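# Index the turntable one hole clockwise with the plunger

## Task

Rotate the turntable by exactly one hole in the clockwise direction as viewed from above, so that the plunger's pin drops all the way into the new hole; at the end the fixture must stand upright on the deck and neither gripper may be touching it.

## Robot and tools

Robot: two arms, left_arm and right_arm, each a six-joint arm with a two-finger parallel gripper and a wrist camera. In the scene frame the origin sits at table-top height midway between the nominal arm bases, +z points up, +x points out over the table, and left_arm is on the +y side. Calibrated bases: left_arm at (+0.025, +0.326, +0.031) m, right_arm at (-0.004, -0.268, +0.031) m, both nearly unrotated with +z up. Each arm's hand pose (end_effector_position in metres, end_effector_quat_wxyz) and its wrist camera pose are reported in that arm's own base frame; fixed cameras and the table use the scene frame. Reported hand positions may be off by a few centimetres, more when the arm is stretched. end_effector_position is the point between the finger pads, roughly 1 cm short of the tips; the fingers point along the gripper's +z and close along its y.

Row layout (used by execute_actions and move): one flat list of 14 numbers covering both arms, even when only one moves. First left_arm's 7 values, then right_arm's 7. Per arm, in this order: waist, shoulder, elbow, wrist roll, wrist yaw, wrist pitch, then gripper opening. The six joint values are absolute target angles in radians (the same numbers the Joint positions line prints), not offsets. Nominal ranges: waist -2.618 to 3.054, shoulder 0.000 to 3.142, elbow 0.000 to 3.142, wrist pitch -1.571 to 1.571, wrist yaw -1.571 to 1.571, wrist roll -2.094 to 2.094. True stops may lie up to 0.059 rad either side; a target beyond a nominal end by more than 0.059 and further out than the current angle is rejected, and an over-range target is clipped with a "joint sent to its limit" note. Opening is an absolute value from -1 (closed) to +1 (fully open, 0.094 m between pads). Sending 0 is a real command, so to keep a gripper unchanged resend its current value (see Tool commands / Joint targets).

execute_actions(actions, cameras): actions is a list of actions; each action is a list of up to 15 rows, each row lasting one 1/30 s step, with the last row repeated to fill 15 steps. Per step each joint's target is clamped to a lead from its measured angle (waist 0.202, shoulder 0.258, elbow 0.3, wrist pitch 0.573, wrist yaw and roll 0.522 rad), and targets that would shift the gripper over 200 mm are scaled back, so large changes need several actions. An empty list just reports state and images. cameras chooses images: omitted, null or ["all"] gives all; [] gives none; names are cam_head_left, cam_head_right, cam_left_wrist, cam_right_wrist (each 896x504).

move(target, speed, blend, opening_speed, blocking, cameras): target is one 14-number row or a list of up to 15 rows (absolute joint angles plus openings) that all joints follow together. speed is the peak rad/s of the joint with the longest travel, 0.01 to 2, default 0.5, one value or one per target. blend (rad) rounds corners at intermediate targets; 0 stops at each. opening_speed (0.2 or more, scale units per second) ramps the fingers; use a low value near 0.2 when closing on fragile parts. blocking=false returns after about 0.5 s while motion continues; a new move then takes over from the current point. Paths have no collision avoidance. Faster motion and targets set deeper past contact mean harder impacts and pushes. The result adds a "move:" line: done, off_target (rested with a joint more than 0.035 rad off), moving, held or fault, possibly limits=held, plus each lagging arm's worst joint and error.

wait(seconds, cameras): 0 to 10 s with arms holding last commands; a running move continues. stop(cameras): brakes the running move. zoom_image(camera, region): region is [x0, y0, x1, y1] pixels of that camera's latest image, at most 504x504, origin top-left. read_manual(section): licence texts only. finished_scene(scene): ends the current scene, given its number; irreversible, so call it only once the turntable is indexed, pin seated, fixture upright and both grippers clear.

Result lines: Joint positions and Joint velocities give one block per arm in row order, then pad gap (m, m/s); "within noise" means the arm is still. Joint targets shows what joints are being driven to now; Tool commands shows present gripper commands. grip_measured is finger opening on the command scale; empty it may read up to about 1.6 mm wide, and on a firmly held hard part up to about 3 mm narrower than the part. Commanding about 0.05 below the touch reading (0.11 for small or round objects) gives full squeeze, roughly 50-64 N per pad. To release, command well above grip_measured. Joint torques follow the position order, positive toward larger angles, include the arm's weight, carry offsets and noise, and joints 1-3 wrap at ±28 N m. "joint command not followed" means the clearance check altered targets; it does not keep the grippers apart. Actions results also list joint positions at sample steps.

Heat: holding loads, stretching out or pushing against unreachable poses heats motors. MOTOR HOT appears at 75 °C; at 90 °C an OVER-TEMPERATURE FAULT folds that arm and disables it; at 100 °C it goes limp.

Avoid: dropping parts or releasing them while moving, fast impacts, driving deep into contact, arm-to-arm collisions, and anything falling or being left off the table, which fails the task. Release the fixture and back away before finishing.

Each tool is called as name(argument=value, ...), one argument or row to a line, values as JSON.

## Session

execute_actions(
  actions=[],
)

Scene clock: 0.00 s.
left_arm: end_effector_position=(+0.3695, +0.0210, +0.1447) grip_measured=+1.000 end_effector_quat_wxyz=(+0.691, -0.046, +0.720, +0.036) | right_arm: end_effector_position=(+0.3642, -0.0543, +0.1341) grip_measured=+1.000 end_effector_quat_wxyz=(+0.671, +0.135, +0.726, -0.062)
Joint names: [waist, shoulder, elbow, wrist roll, wrist yaw, wrist pitch]
Joint positions: left_arm=[-0.002 1.545 0.182 -0.017 -0.116 1.321 0.094] | right_arm=[-0.036 1.532 0.189 0.115 0.24 1.248 0.094]
Joint velocities: within noise
Joint torques (N m): no reading
Heat: left arm: 33 °C; right arm: 32 °C.
Joint targets: left_arm=[-0.002 1.540 0.186 -0.017 -0.116 1.320] | right_arm=[-0.036 1.528 0.192 0.114 0.240 1.243]
Tool commands: left_gripper/opening=+1.0 right_gripper/opening=+1.0

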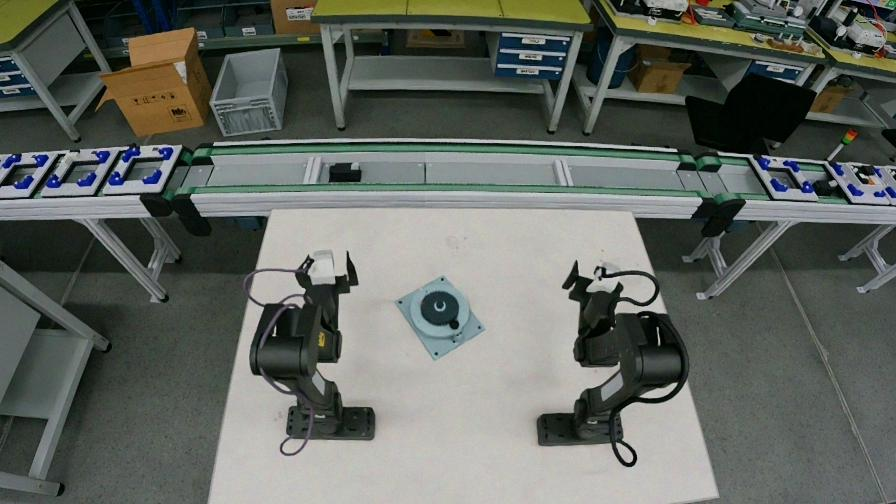

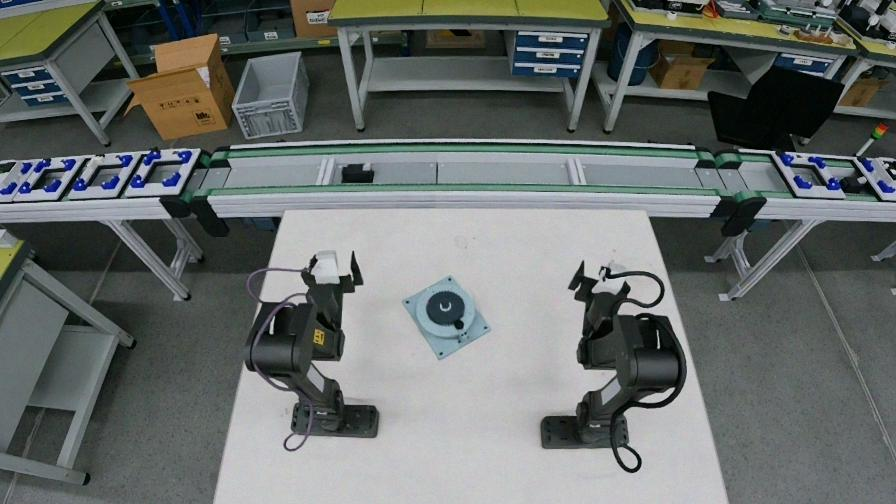

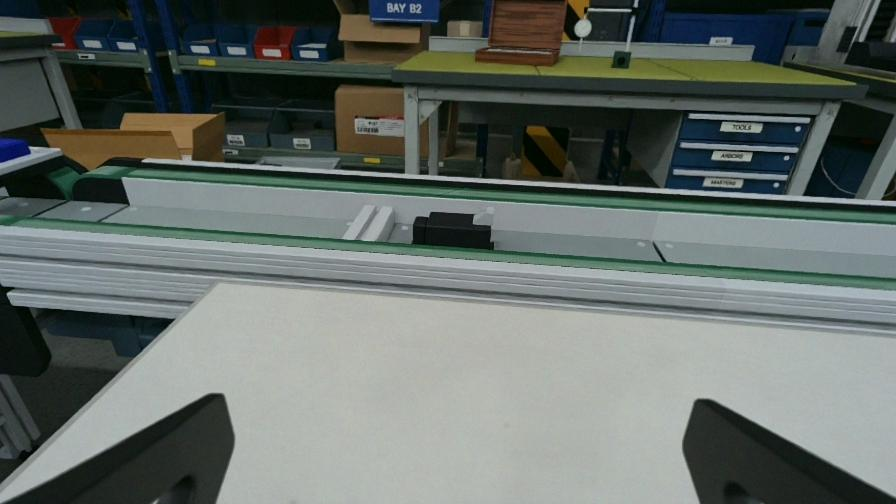

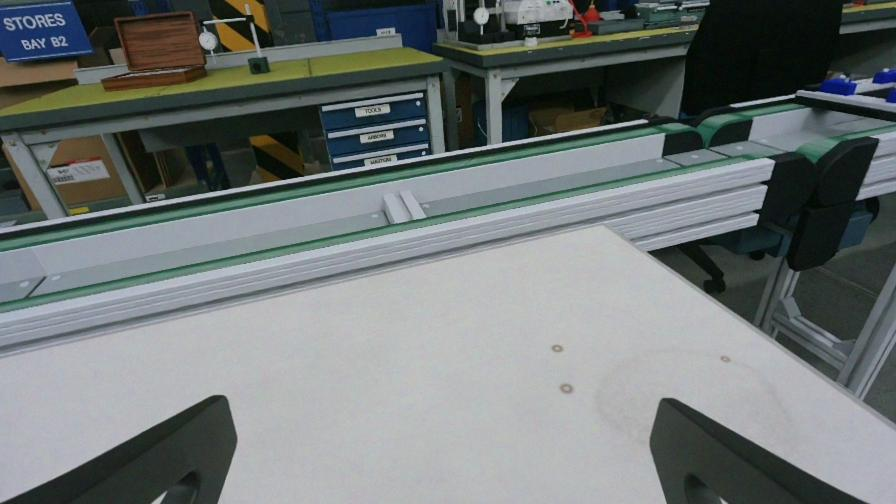

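zoom_image(
  camera="cam_head_left",
  region=[380, 265, 500, 365],
)

zoom_image(
  camera="cam_head_right",
  region=[390, 265, 510, 365],
)

Scaled by 4.200 from the camera's 896x504 image, which has a finer 1280x720 frame.

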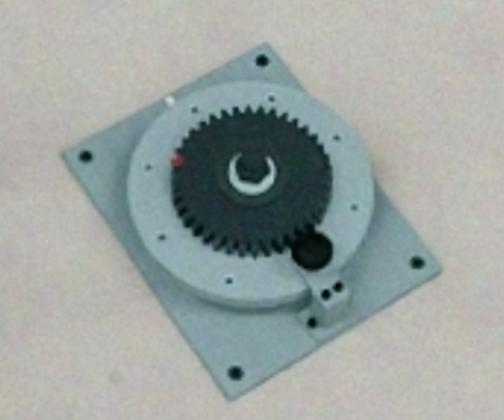

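Scaled by 4.200 from the camera's 896x504 image, which has a finer 1280x720 frame.

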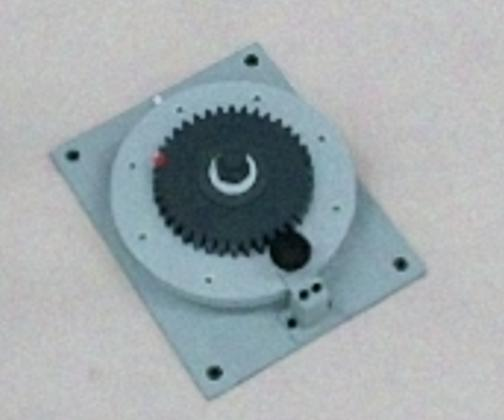

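move(
  target=[
    [-0.2,1.5,1.68,0,0,-1.309,1,-0.036,1.528,0.192,0.114,0.240,1.243,1],
    [-0.71,1.5016,1.681,0,0,-1.309,1,-0.036,1.528,0.192,0.114,0.240,1.243,1],
  ],
  speed=1.0,
  blend=0.1,
)

Scene clock: 58.90 s.
left_arm: end_effector_position=(+0.2595, -0.2215, +0.2471) grip_measured=+1.000 end_effector_quat_wxyz=(+0.192, +0.336, +0.919, -0.073) | right_arm: end_effector_position=(+0.3642, -0.0543, +0.1341) grip_measured=+1.000 end_effector_quat_wxyz=(+0.671, +0.135, +0.726, -0.062)
Joint names: [waist, shoulder, elbow, wrist roll, wrist yaw, wrist pitch]
Joint positions: left_arm=[-0.709 1.521 1.655 -0.009 0.001 -1.292 0.094] | right_arm=[-0.036 1.532 0.189 0.115 0.24 1.248 0.094]
Joint velocities: within noise
Joint torques (N m): left_arm=[-0.08 -7.88 7.16 0.11 -0.03 1.02] | right_arm=[-0.05 -4.49 6.04 0 0 1.71]
Heat: left arm: 33 °C; right arm: 34 °C.
Joint targets: left_arm=[-0.710 1.502 1.681 0.000 0.000 -1.309] | right_arm=[-0.036 1.528 0.192 0.114 0.240 1.243]
move: done

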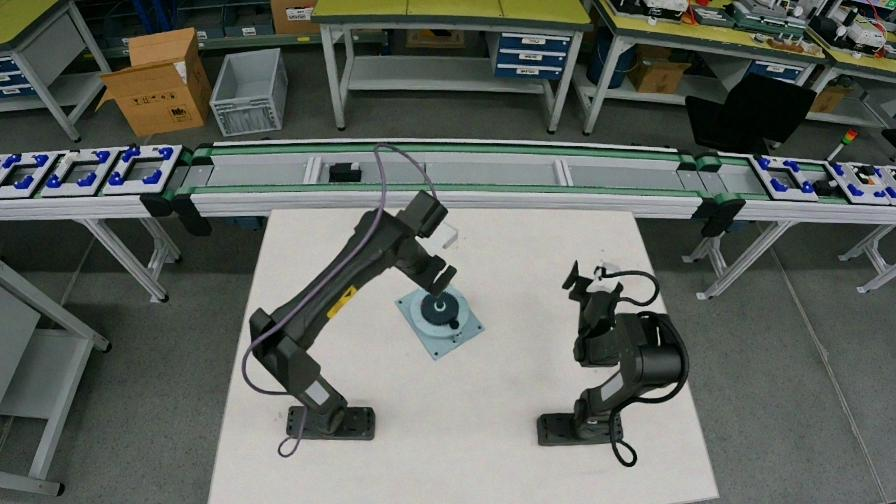

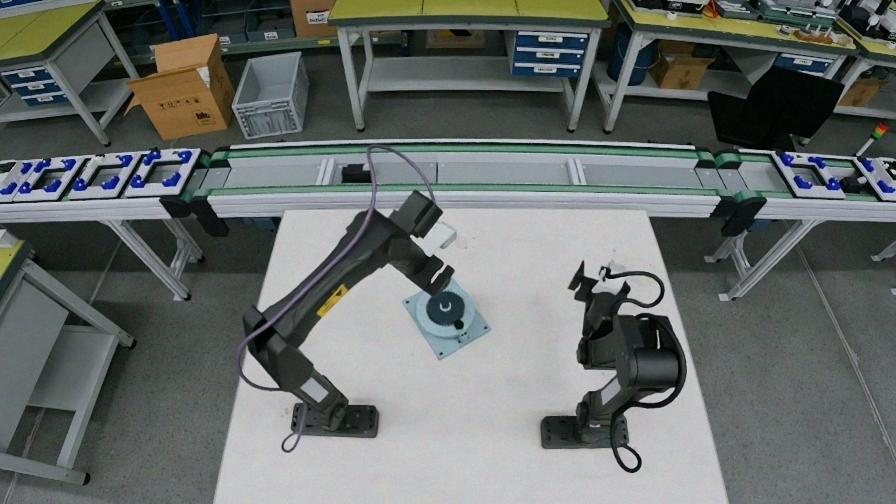

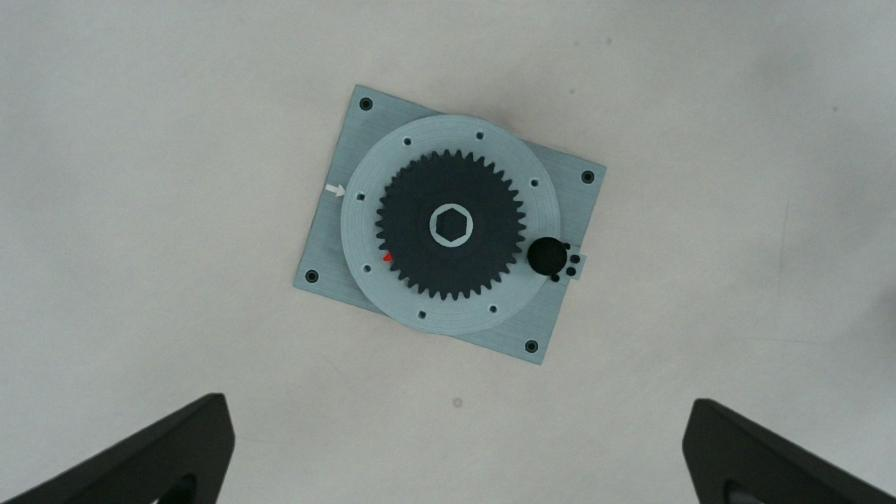

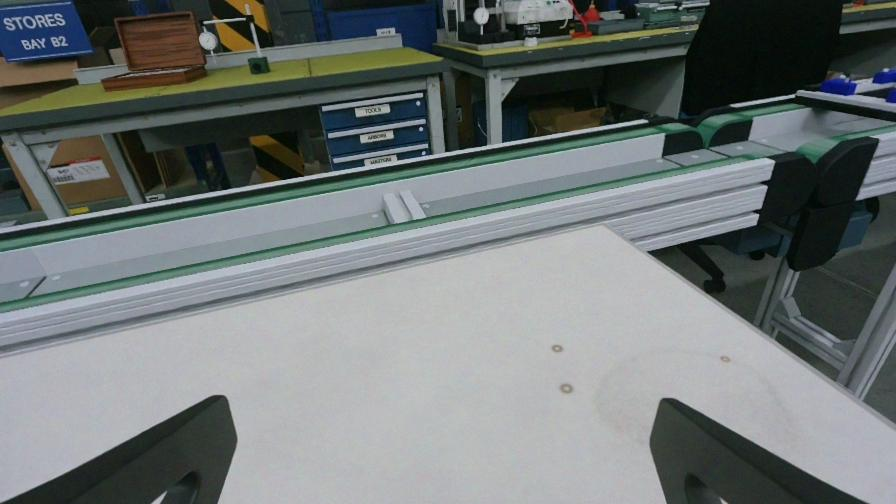

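zoom_image(
  camera="cam_left_wrist",
  region=[290, 80, 610, 370],
)

Scaled by 1.575 from the camera's 896x504 image, which has a finer 1280x720 frame.

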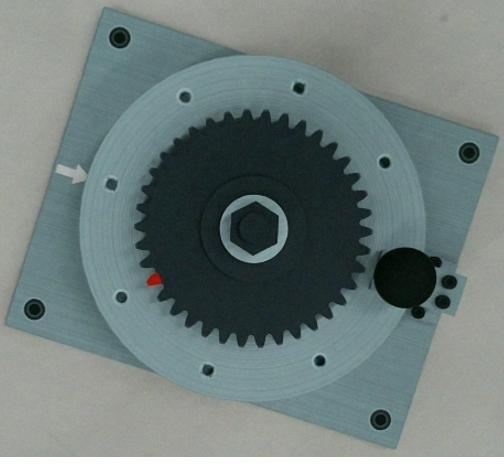

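move(
  target=[-0.71,1.5016,1.681,0,0,-1.309,1,0.864,0.803,0.646,0,0,-0.393,1],
  speed=1.0,
  cameras=["cam_right_wrist","cam_head_left"],
)

zoom_image(
  camera="cam_right_wrist",
  region=[200, 100, 704, 504],
)

Scene clock: 86.43 s.
left_arm: end_effector_position=(+0.2594, -0.2214, +0.2470) grip_measured=+1.000 end_effector_quat_wxyz=(+0.192, +0.336, +0.919, -0.072) | right_arm: end_effector_position=(+0.1973, +0.2261, +0.1903) grip_measured=+1.000 end_effector_quat_wxyz=(+0.440, -0.357, +0.800, +0.198)
Joint names: [waist, shoulder, elbow, wrist roll, wrist yaw, wrist pitch]
Joint positions: left_arm=[-0.709 1.521 1.655 -0.009 0.001 -1.293 0.094] | right_arm=[0.856 0.812 0.624 0.01 0.01 -0.377 0.094]
Joint velocities: within noise
Joint torques (N m): left_arm=[-0.1 -7.9 7.1 0.13 -0.01 1.04] | right_arm=[0.7 -1.57 11.37 -0.08 -0.11 1.48]
Heat: left arm: 34 °C; right arm: 34 °C.
Joint targets: left_arm=[-0.710 1.502 1.681 0.000 0.000 -1.309] | right_arm=[0.864 0.803 0.646 0.000 0.000 -0.393]
move: done
Images, in order (width x height): cam_head_left 896x504, cam_right_wrist 896x504.

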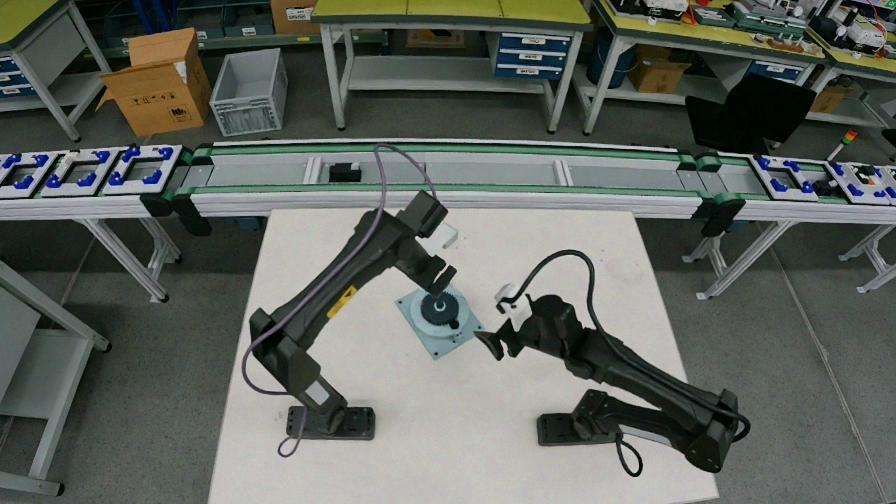

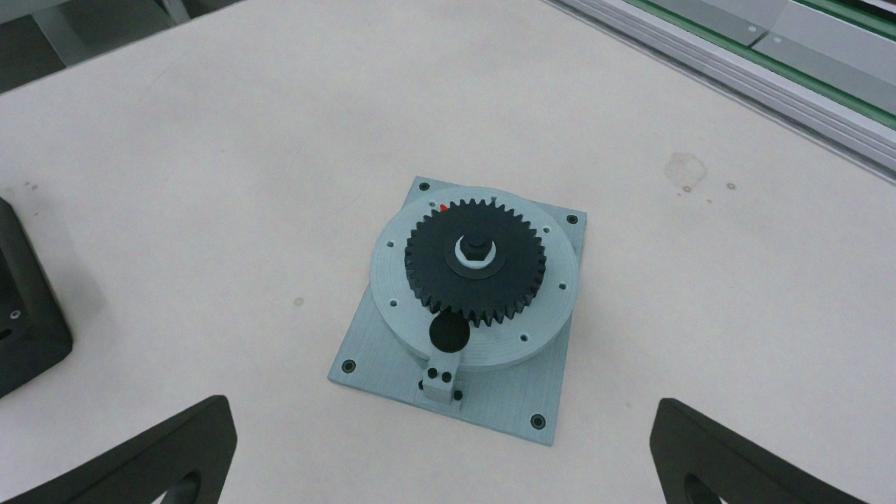

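Scaled by 1.000.

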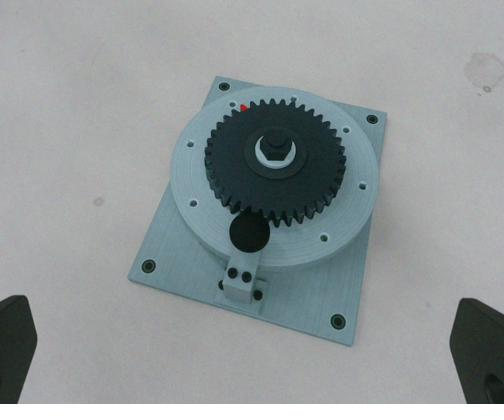

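move(
  target=[-0.71,1.5016,1.681,0,0,-1.309,1,0.0,1.53,0.19,0,-1.25,1.3,1],
  speed=1.0,
  cameras=["cam_right_wrist","cam_head_left"],
)

zoom_image(
  camera="cam_right_wrist",
  region=[200, 100, 704, 504],
)

Scene clock: 116.07 s.
left_arm: end_effector_position=(+0.2593, -0.2214, +0.2470) grip_measured=+1.000 end_effector_quat_wxyz=(+0.192, +0.336, +0.919, -0.072) | right_arm: end_effector_position=(+0.2522, +0.1715, +0.1564) grip_measured=+1.000 end_effector_quat_wxyz=(+0.565, -0.405, +0.584, +0.420)
Joint names: [waist, shoulder, elbow, wrist roll, wrist yaw, wrist pitch]
Joint positions: left_arm=[-0.709 1.521 1.655 -0.009 0.001 -1.293 0.094] | right_arm=[0.008 1.519 0.198 0.009 -1.238 1.296 0.094]
Joint velocities: within noise
Joint torques (N m): left_arm=[-0.06 -7.91 7.16 0.12 0 1.03] | right_arm=[-0.87 -2.96 4.68 -0.08 -0.16 1.36]
Heat: left arm: 34 °C; right arm: 33 °C.
Joint targets: left_arm=[-0.710 1.502 1.681 0.000 0.000 -1.309] | right_arm=[0.000 1.530 0.190 0.000 -1.250 1.300]
move: done
Images, in order (width x height): cam_head_left 896x504, cam_right_wrist 896x504.

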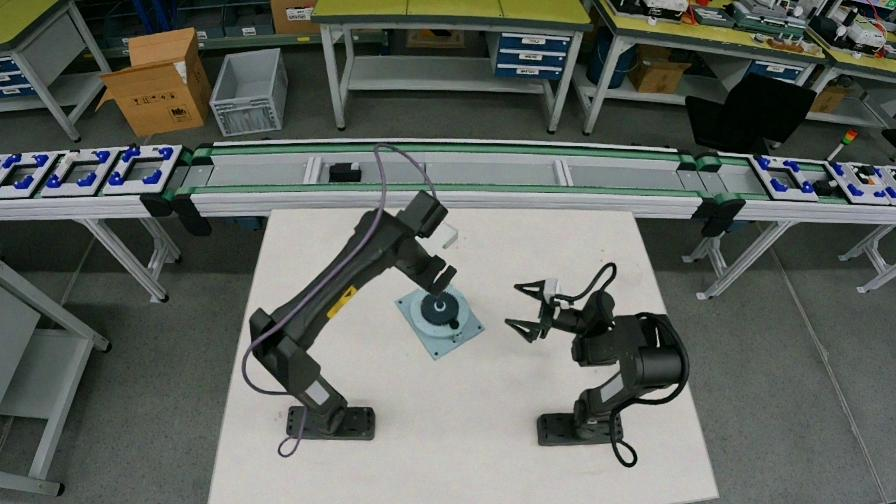

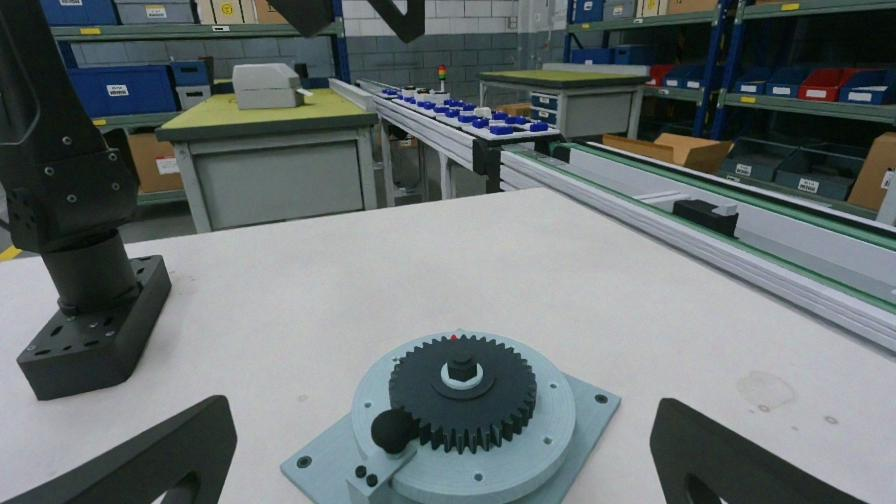

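Scaled by 1.000.

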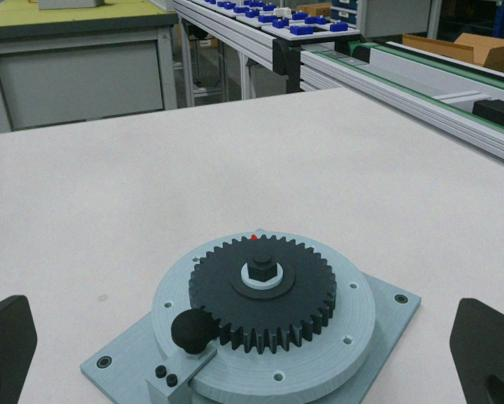

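zoom_image(
  camera="cam_right_wrist",
  region=[270, 320, 630, 504],
)

Scaled by 1.400 from the camera's 896x504 image, which has a finer 1280x720 frame.

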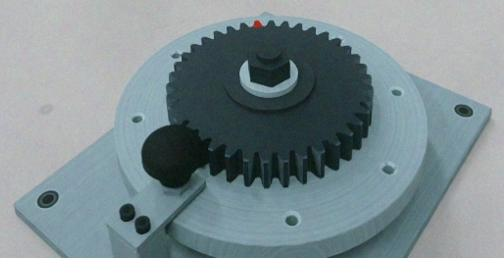

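move(
  target=[-0.714,2.032,1.979,-1.047,0,-1.489,0.2,0.0,1.53,0.19,0,-1.25,1.3,1],
  speed=0.9,
)

Scene clock: 236.17 s.
left_arm: end_effector_position=(+0.2973, -0.2539, +0.1520) grip_measured=+0.202 end_effector_quat_wxyz=(+0.011, -0.163, +0.986, -0.013) | right_arm: end_effector_position=(+0.2520, +0.1716, +0.1565) grip_measured=+1.000 end_effector_quat_wxyz=(+0.565, -0.405, +0.583, +0.421)
Joint names: [waist, shoulder, elbow, wrist roll, wrist yaw, wrist pitch]
Joint positions: left_arm=[-0.709 2.018 1.952 -1.036 0.001 -1.47 0.056] | right_arm=[0.008 1.519 0.198 0.009 -1.239 1.297 0.094]
Joint velocities: within noise
Joint torques (N m): left_arm=[-0.4 -9.44 7.05 -0.11 -0.01 0.27] | right_arm=[-0.9 -2.96 4.66 -0.07 -0.14 1.34]
Heat: left arm: 34 °C; right arm: 34 °C.
Joint targets: left_arm=[-0.714 2.032 1.979 -1.047 0.000 -1.489] | right_arm=[0.000 1.530 0.190 0.000 -1.250 1.300]
move: done

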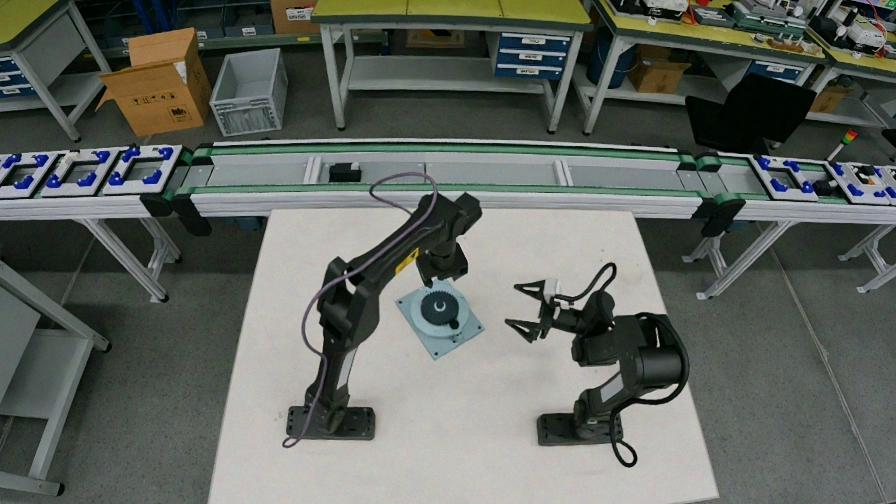

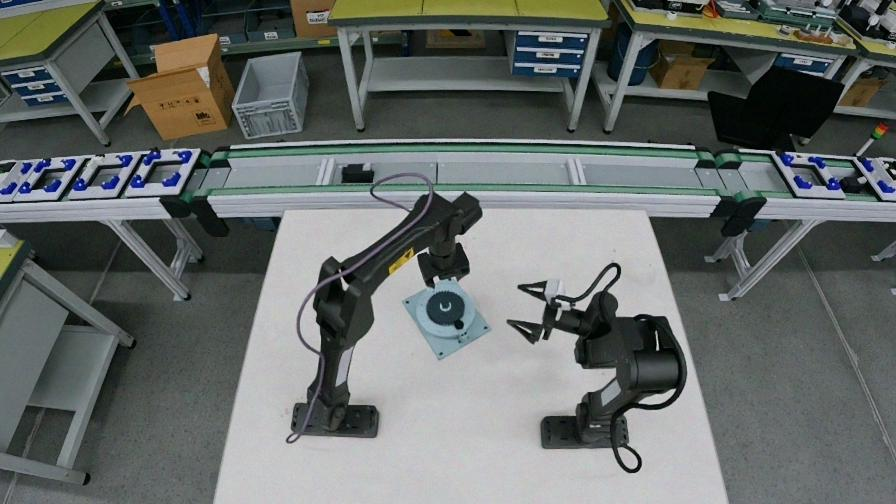

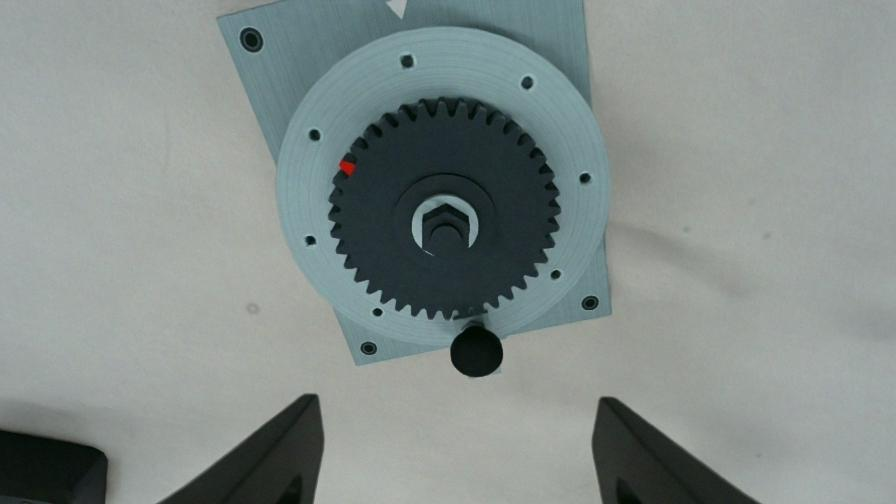

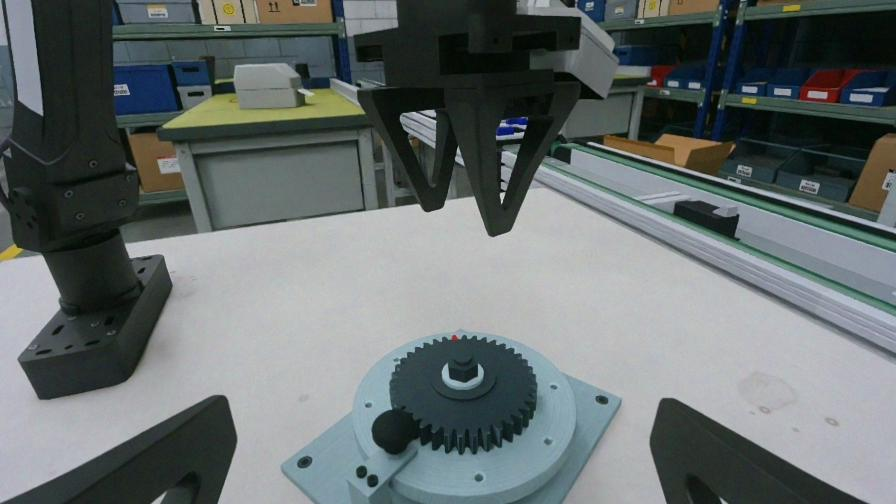

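move(
  target=[-0.712,2.045,1.672,-1.047,0,-1.2,0.2,0.0,1.53,0.19,0,-1.25,1.3,1],
  speed=0.6,
  cameras=["cam_left_wrist","cam_right_wrist"],
)

Scene clock: 273.20 s.
left_arm: end_effector_position=(+0.2960, -0.2528, +0.0790) grip_measured=+0.202 end_effector_quat_wxyz=(+0.001, -0.164, +0.987, -0.002) | right_arm: end_effector_position=(+0.2520, +0.1716, +0.1566) grip_measured=+1.000 end_effector_quat_wxyz=(+0.565, -0.405, +0.583, +0.420)
Joint names: [waist, shoulder, elbow, wrist roll, wrist yaw, wrist pitch]
Joint positions: left_arm=[-0.709 2.032 1.682 -1.038 0.001 -1.215 0.056] | right_arm=[0.008 1.519 0.198 0.009 -1.239 1.297 0.094]
Joint velocities: within noise
Joint torques (N m): left_arm=[-0.28 -9.72 4.19 -0.11 -0.01 0.55] | right_arm=[-0.95 -2.95 4.62 -0.07 -0.14 1.33]
Heat: left arm: 36 °C; right arm: 34 °C.
Joint targets: left_arm=[-0.712 2.045 1.672 -1.047 0.000 -1.200] | right_arm=[0.000 1.530 0.190 0.000 -1.250 1.300]
move: done
Images, in order (width x height): cam_left_wrist 896x504, cam_right_wrist 896x504.

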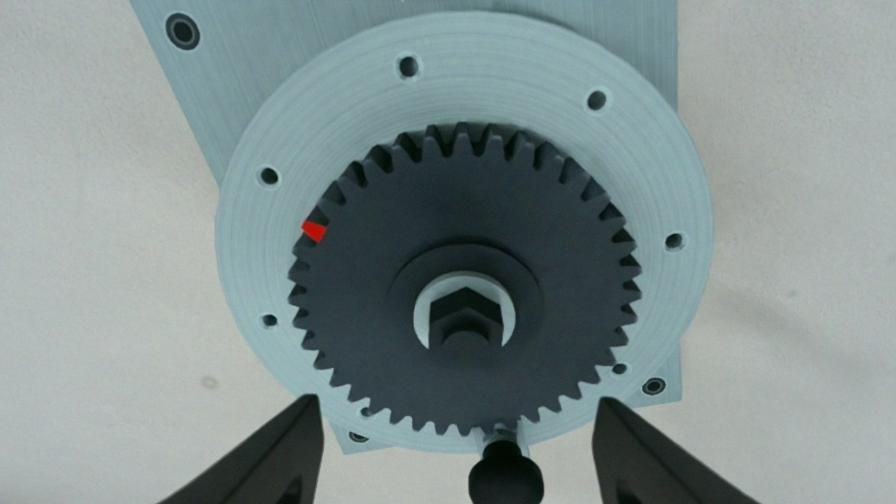

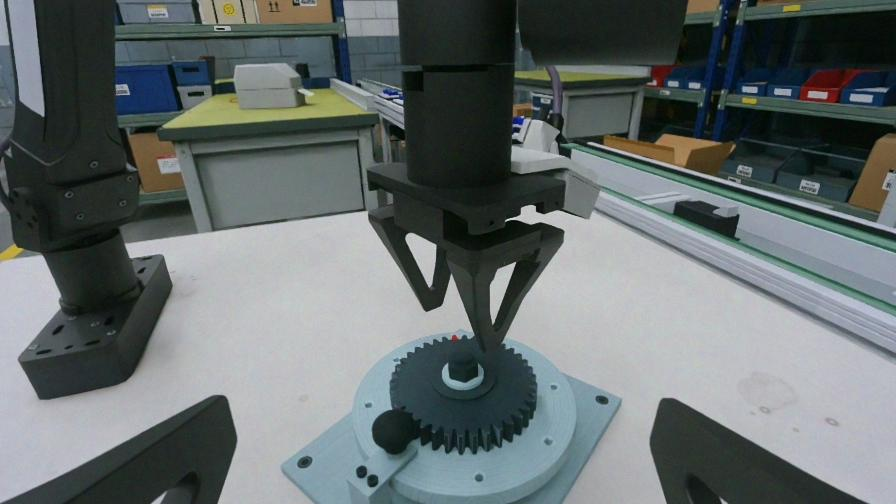

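move(
  target=[-0.7145,2.084,1.569,-1.047,0,-1.064,0.1,0.0,1.53,0.19,0,-1.25,1.3,1],
  speed=0.4,
  cameras=["cam_left_wrist","cam_right_wrist"],
)

zoom_image(
  camera="cam_right_wrist",
  region=[330, 260, 610, 460],
)

Scene clock: 299.27 s.
left_arm: end_effector_position=(+0.2977, -0.2543, +0.0411) grip_measured=+0.102 end_effector_quat_wxyz=(+0.001, -0.164, +0.987, -0.002) | right_arm: end_effector_position=(+0.2519, +0.1717, +0.1566) grip_measured=+1.000 end_effector_quat_wxyz=(+0.565, -0.405, +0.583, +0.421)
Joint names: [waist, shoulder, elbow, wrist roll, wrist yaw, wrist pitch]
Joint positions: left_arm=[-0.709 2.067 1.581 -1.038 0.001 -1.08 0.052] | right_arm=[0.008 1.519 0.198 0.009 -1.239 1.297 0.094]
Joint velocities: within noise
Joint torques (N m): left_arm=[-0.44 -9.57 3.89 -0.09 -0.02 0.59] | right_arm=[-0.91 -2.93 4.64 -0.08 -0.12 1.34]
Heat: left arm: 35 °C; right arm: 34 °C.
Joint targets: left_arm=[-0.714 2.084 1.569 -1.047 0.000 -1.064] | right_arm=[0.000 1.530 0.190 0.000 -1.250 1.300]
move: done
Images, in order (width x height): cam_left_wrist 896x504, cam_right_wrist 896x504.

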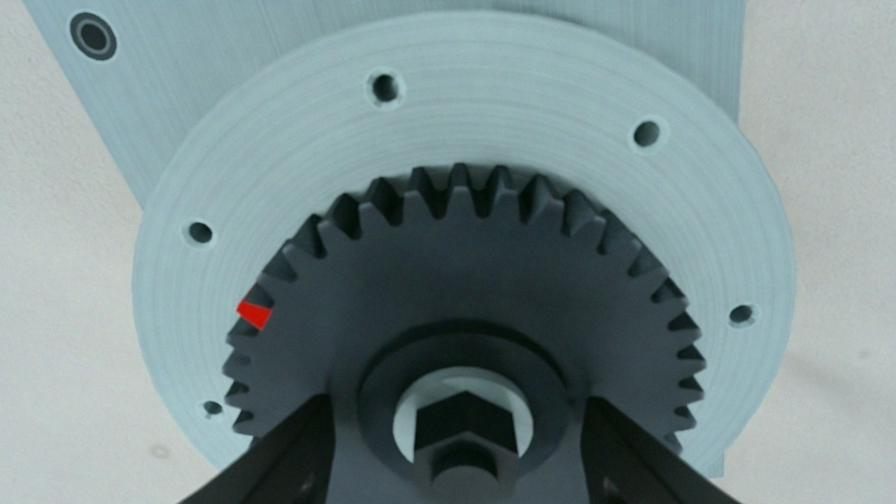

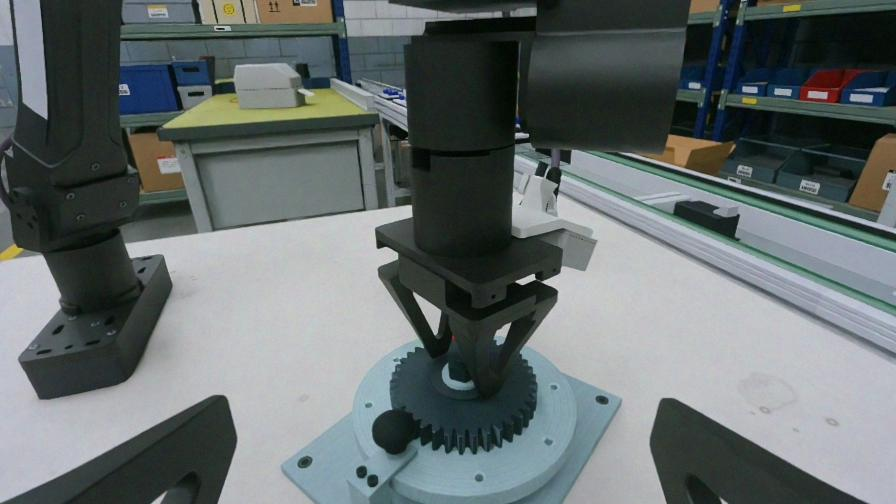

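Scaled by 1.800 from the camera's 896x504 image, which has a finer 1280x720 frame.

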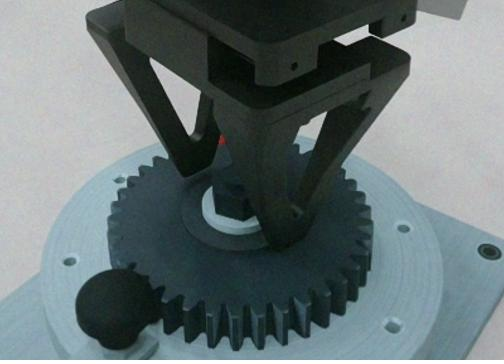

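move(
  target=[
    [-0.7145,2.093,1.56,-1.047,0,-1.052,0.1,0.0,1.53,0.19,0,0.504,1.0,1],
    [-0.7145,2.093,1.56,-1.047,0,-1.052,0.1,1.1528,1.757,0.249,0,0.504,1.008,1],
  ],
  speed=0.8,
  blend=0.1,
)

Scene clock: 328.67 s.
left_arm: end_effector_position=(+0.2987, -0.2551, +0.0396) grip_measured=+0.102 end_effector_quat_wxyz=(+0.004, -0.164, +0.986, -0.005) | right_arm: end_effector_position=(+0.2177, +0.2760, +0.0325) grip_measured=+1.000 end_effector_quat_wxyz=(+0.535, -0.339, +0.768, +0.094)
Joint names: [waist, shoulder, elbow, wrist roll, wrist yaw, wrist pitch]
Joint positions: left_arm=[-0.709 2.067 1.575 -1.038 0.001 -1.067 0.052] | right_arm=[1.147 1.742 0.237 0.008 0.504 1.02 0.094]
Joint velocities: within noise
Joint torques (N m): left_arm=[-0.46 -8.75 3.66 -0.09 -0.03 0.6] | right_arm=[0.47 -4.11 5.78 -0.05 0.1 1.52]
Heat: left arm: 35 °C; right arm: 34 °C.
Joint targets: left_arm=[-0.714 2.093 1.560 -1.047 0.000 -1.052] | right_arm=[1.153 1.757 0.249 0.000 0.504 1.008]
move: done

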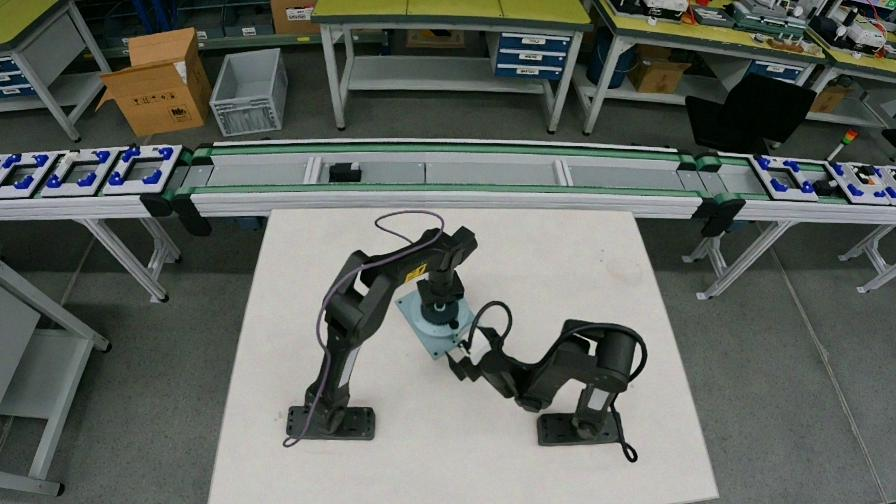

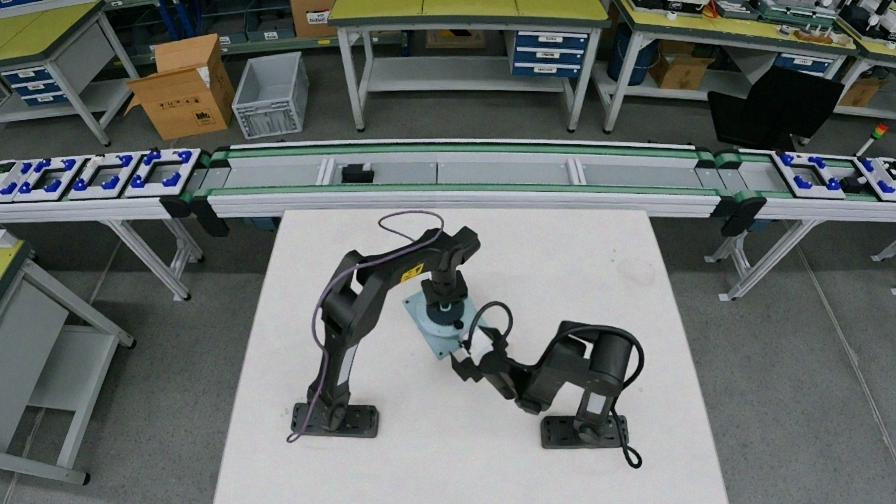

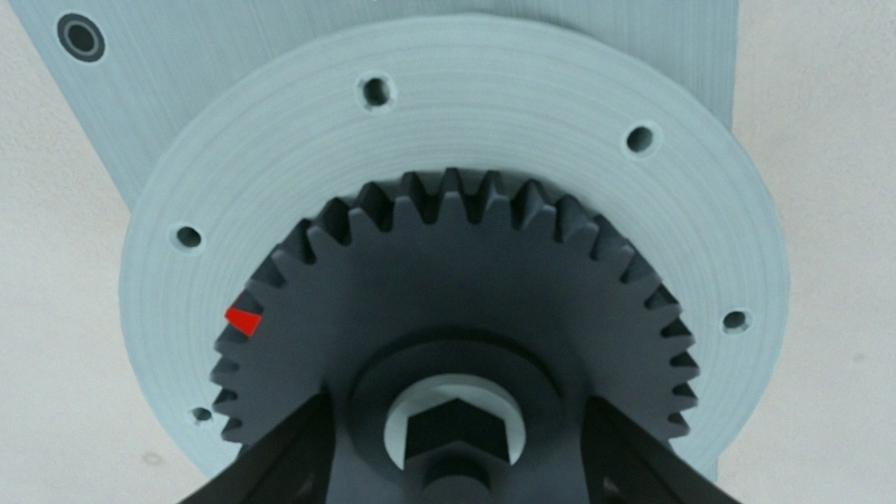

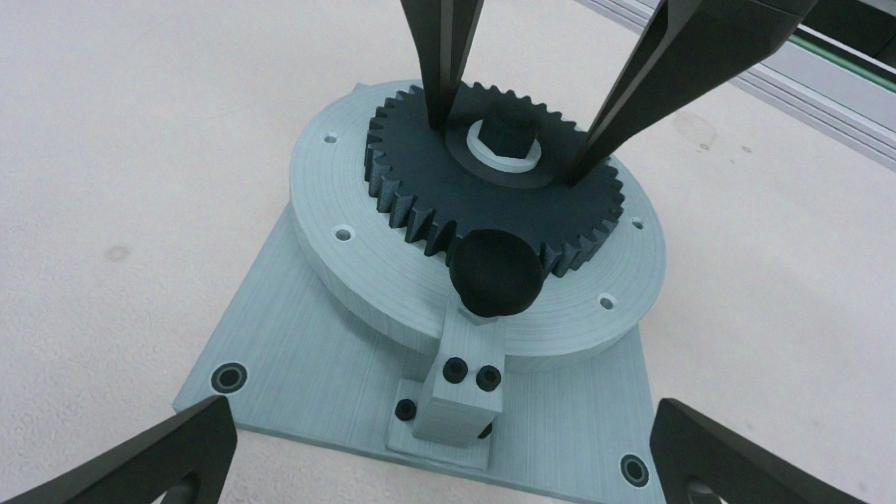

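move(
  target=[-0.7145,2.093,1.56,-1.047,0,-1.052,0.1,0.990,1.868,0.413,0,0.349,0.943,0.2],
  speed=0.2,
  cameras=["cam_left_wrist","cam_right_wrist","cam_head_left"],
)

Scene clock: 354.17 s.
left_arm: end_effector_position=(+0.2987, -0.2551, +0.0396) grip_measured=+0.102 end_effector_quat_wxyz=(+0.004, -0.164, +0.986, -0.005) | right_arm: end_effector_position=(+0.2530, +0.3019, +0.0222) grip_measured=+0.202 end_effector_quat_wxyz=(+0.508, -0.337, +0.782, +0.128)
Joint names: [waist, shoulder, elbow, wrist roll, wrist yaw, wrist pitch]
Joint positions: left_arm=[-0.709 2.067 1.575 -1.038 0.001 -1.067 0.052] | right_arm=[1.014 1.847 0.39 0.007 0.32 0.961 0.056]
Joint velocities: within noise
Joint torques (N m): left_arm=[-0.47 -8.73 3.69 -0.09 -0.01 0.6] | right_arm=[-2.35 -4.86 7.23 -0.06 0.36 1.47]
Heat: left arm: 35 °C; right arm: 34 °C.
Joint targets: left_arm=[-0.714 2.093 1.560 -1.047 0.000 -1.052] | right_arm=[0.990 1.868 0.413 0.000 0.349 0.943]
move: done
Images, in order (width x height): cam_head_left 896x504, cam_left_wrist 896x504, cam_right_wrist 896x504.

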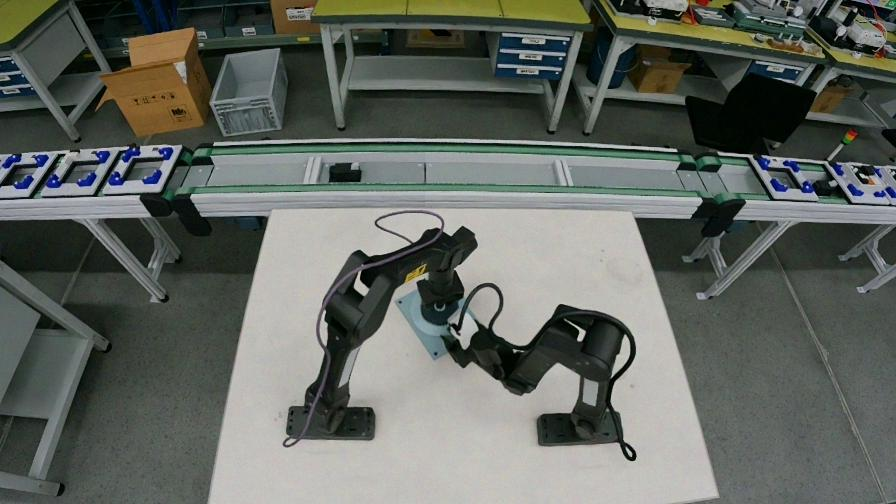

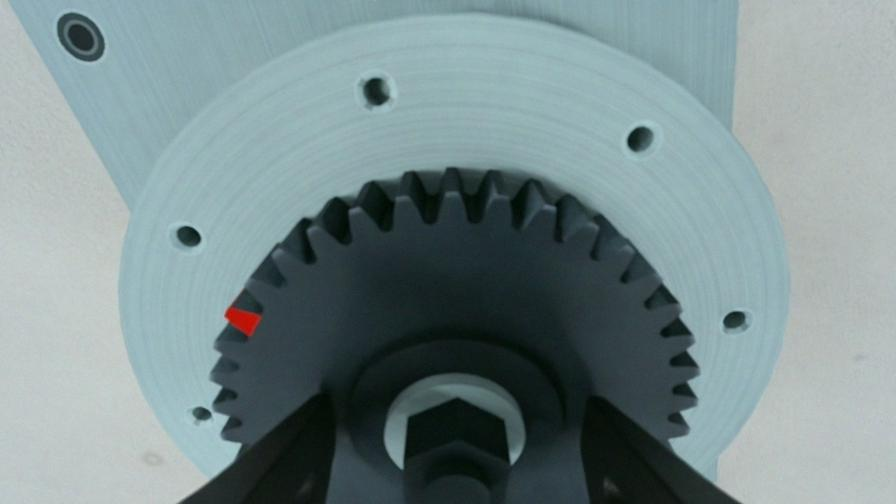

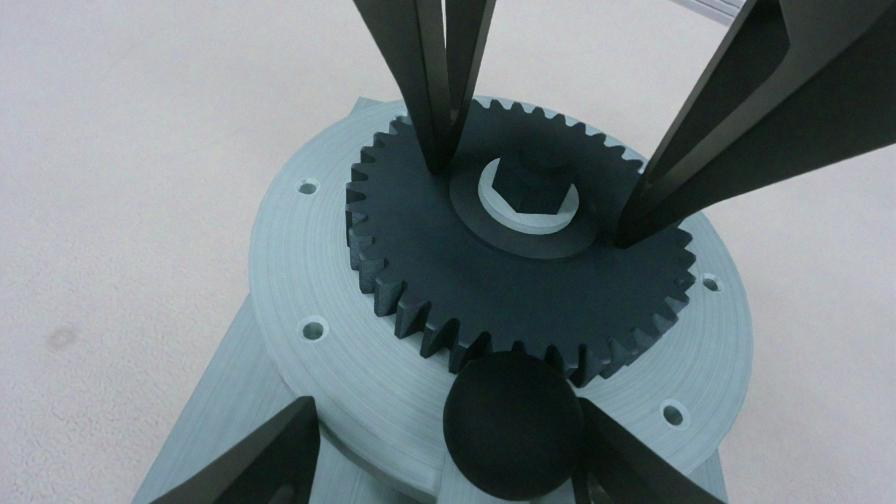

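move(
  target=[-0.7145,2.093,1.56,-1.047,0,-1.052,0.1,0.985,1.868,0.413,0,0.349,0.943,0.9],
  speed=0.2,
  cameras=["cam_left_wrist","cam_right_wrist"],
)

Scene clock: 364.13 s.
left_arm: end_effector_position=(+0.2987, -0.2551, +0.0396) grip_measured=+0.102 end_effector_quat_wxyz=(+0.004, -0.164, +0.986, -0.005) | right_arm: end_effector_position=(+0.2612, +0.2976, +0.0234) grip_measured=+0.898 end_effector_quat_wxyz=(+0.512, -0.326, +0.785, +0.118)
Joint names: [waist, shoulder, elbow, wrist roll, wrist yaw, wrist pitch]
Joint positions: left_arm=[-0.709 2.067 1.575 -1.038 0.001 -1.067 0.052] | right_arm=[0.996 1.85 0.399 0.007 0.334 0.959 0.089]
Joint velocities: within noise
Joint torques (N m): left_arm=[-0.44 -8.73 3.67 -0.08 -0.02 0.59] | right_arm=[-1.13 -5.18 6.39 -0.06 0.2 1.5]
Heat: left arm: 35 °C; right arm: 35 °C.
Joint targets: left_arm=[-0.714 2.093 1.560 -1.047 0.000 -1.052] | right_arm=[0.985 1.868 0.413 0.000 0.349 0.943]
move: done
Images, in order (width x height): cam_left_wrist 896x504, cam_right_wrist 896x504.

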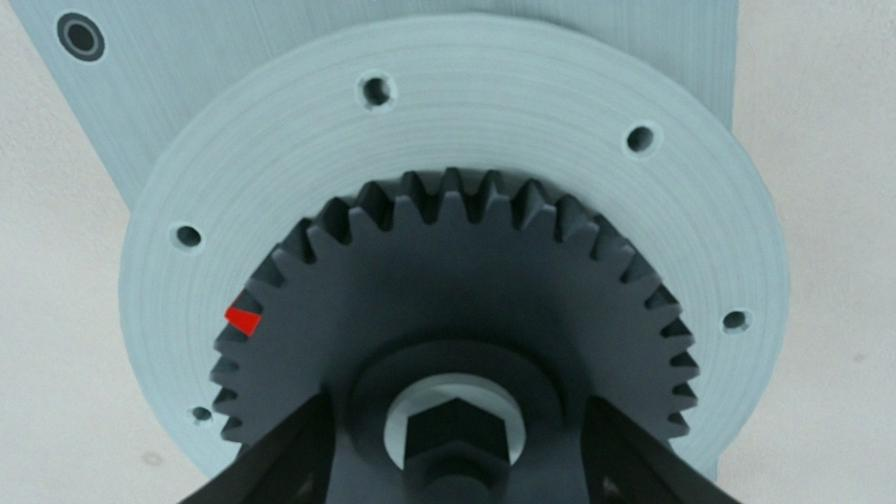

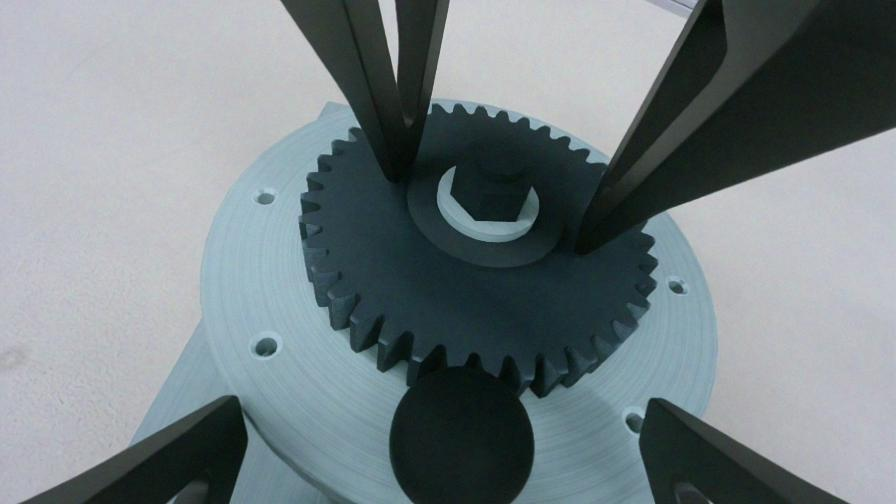

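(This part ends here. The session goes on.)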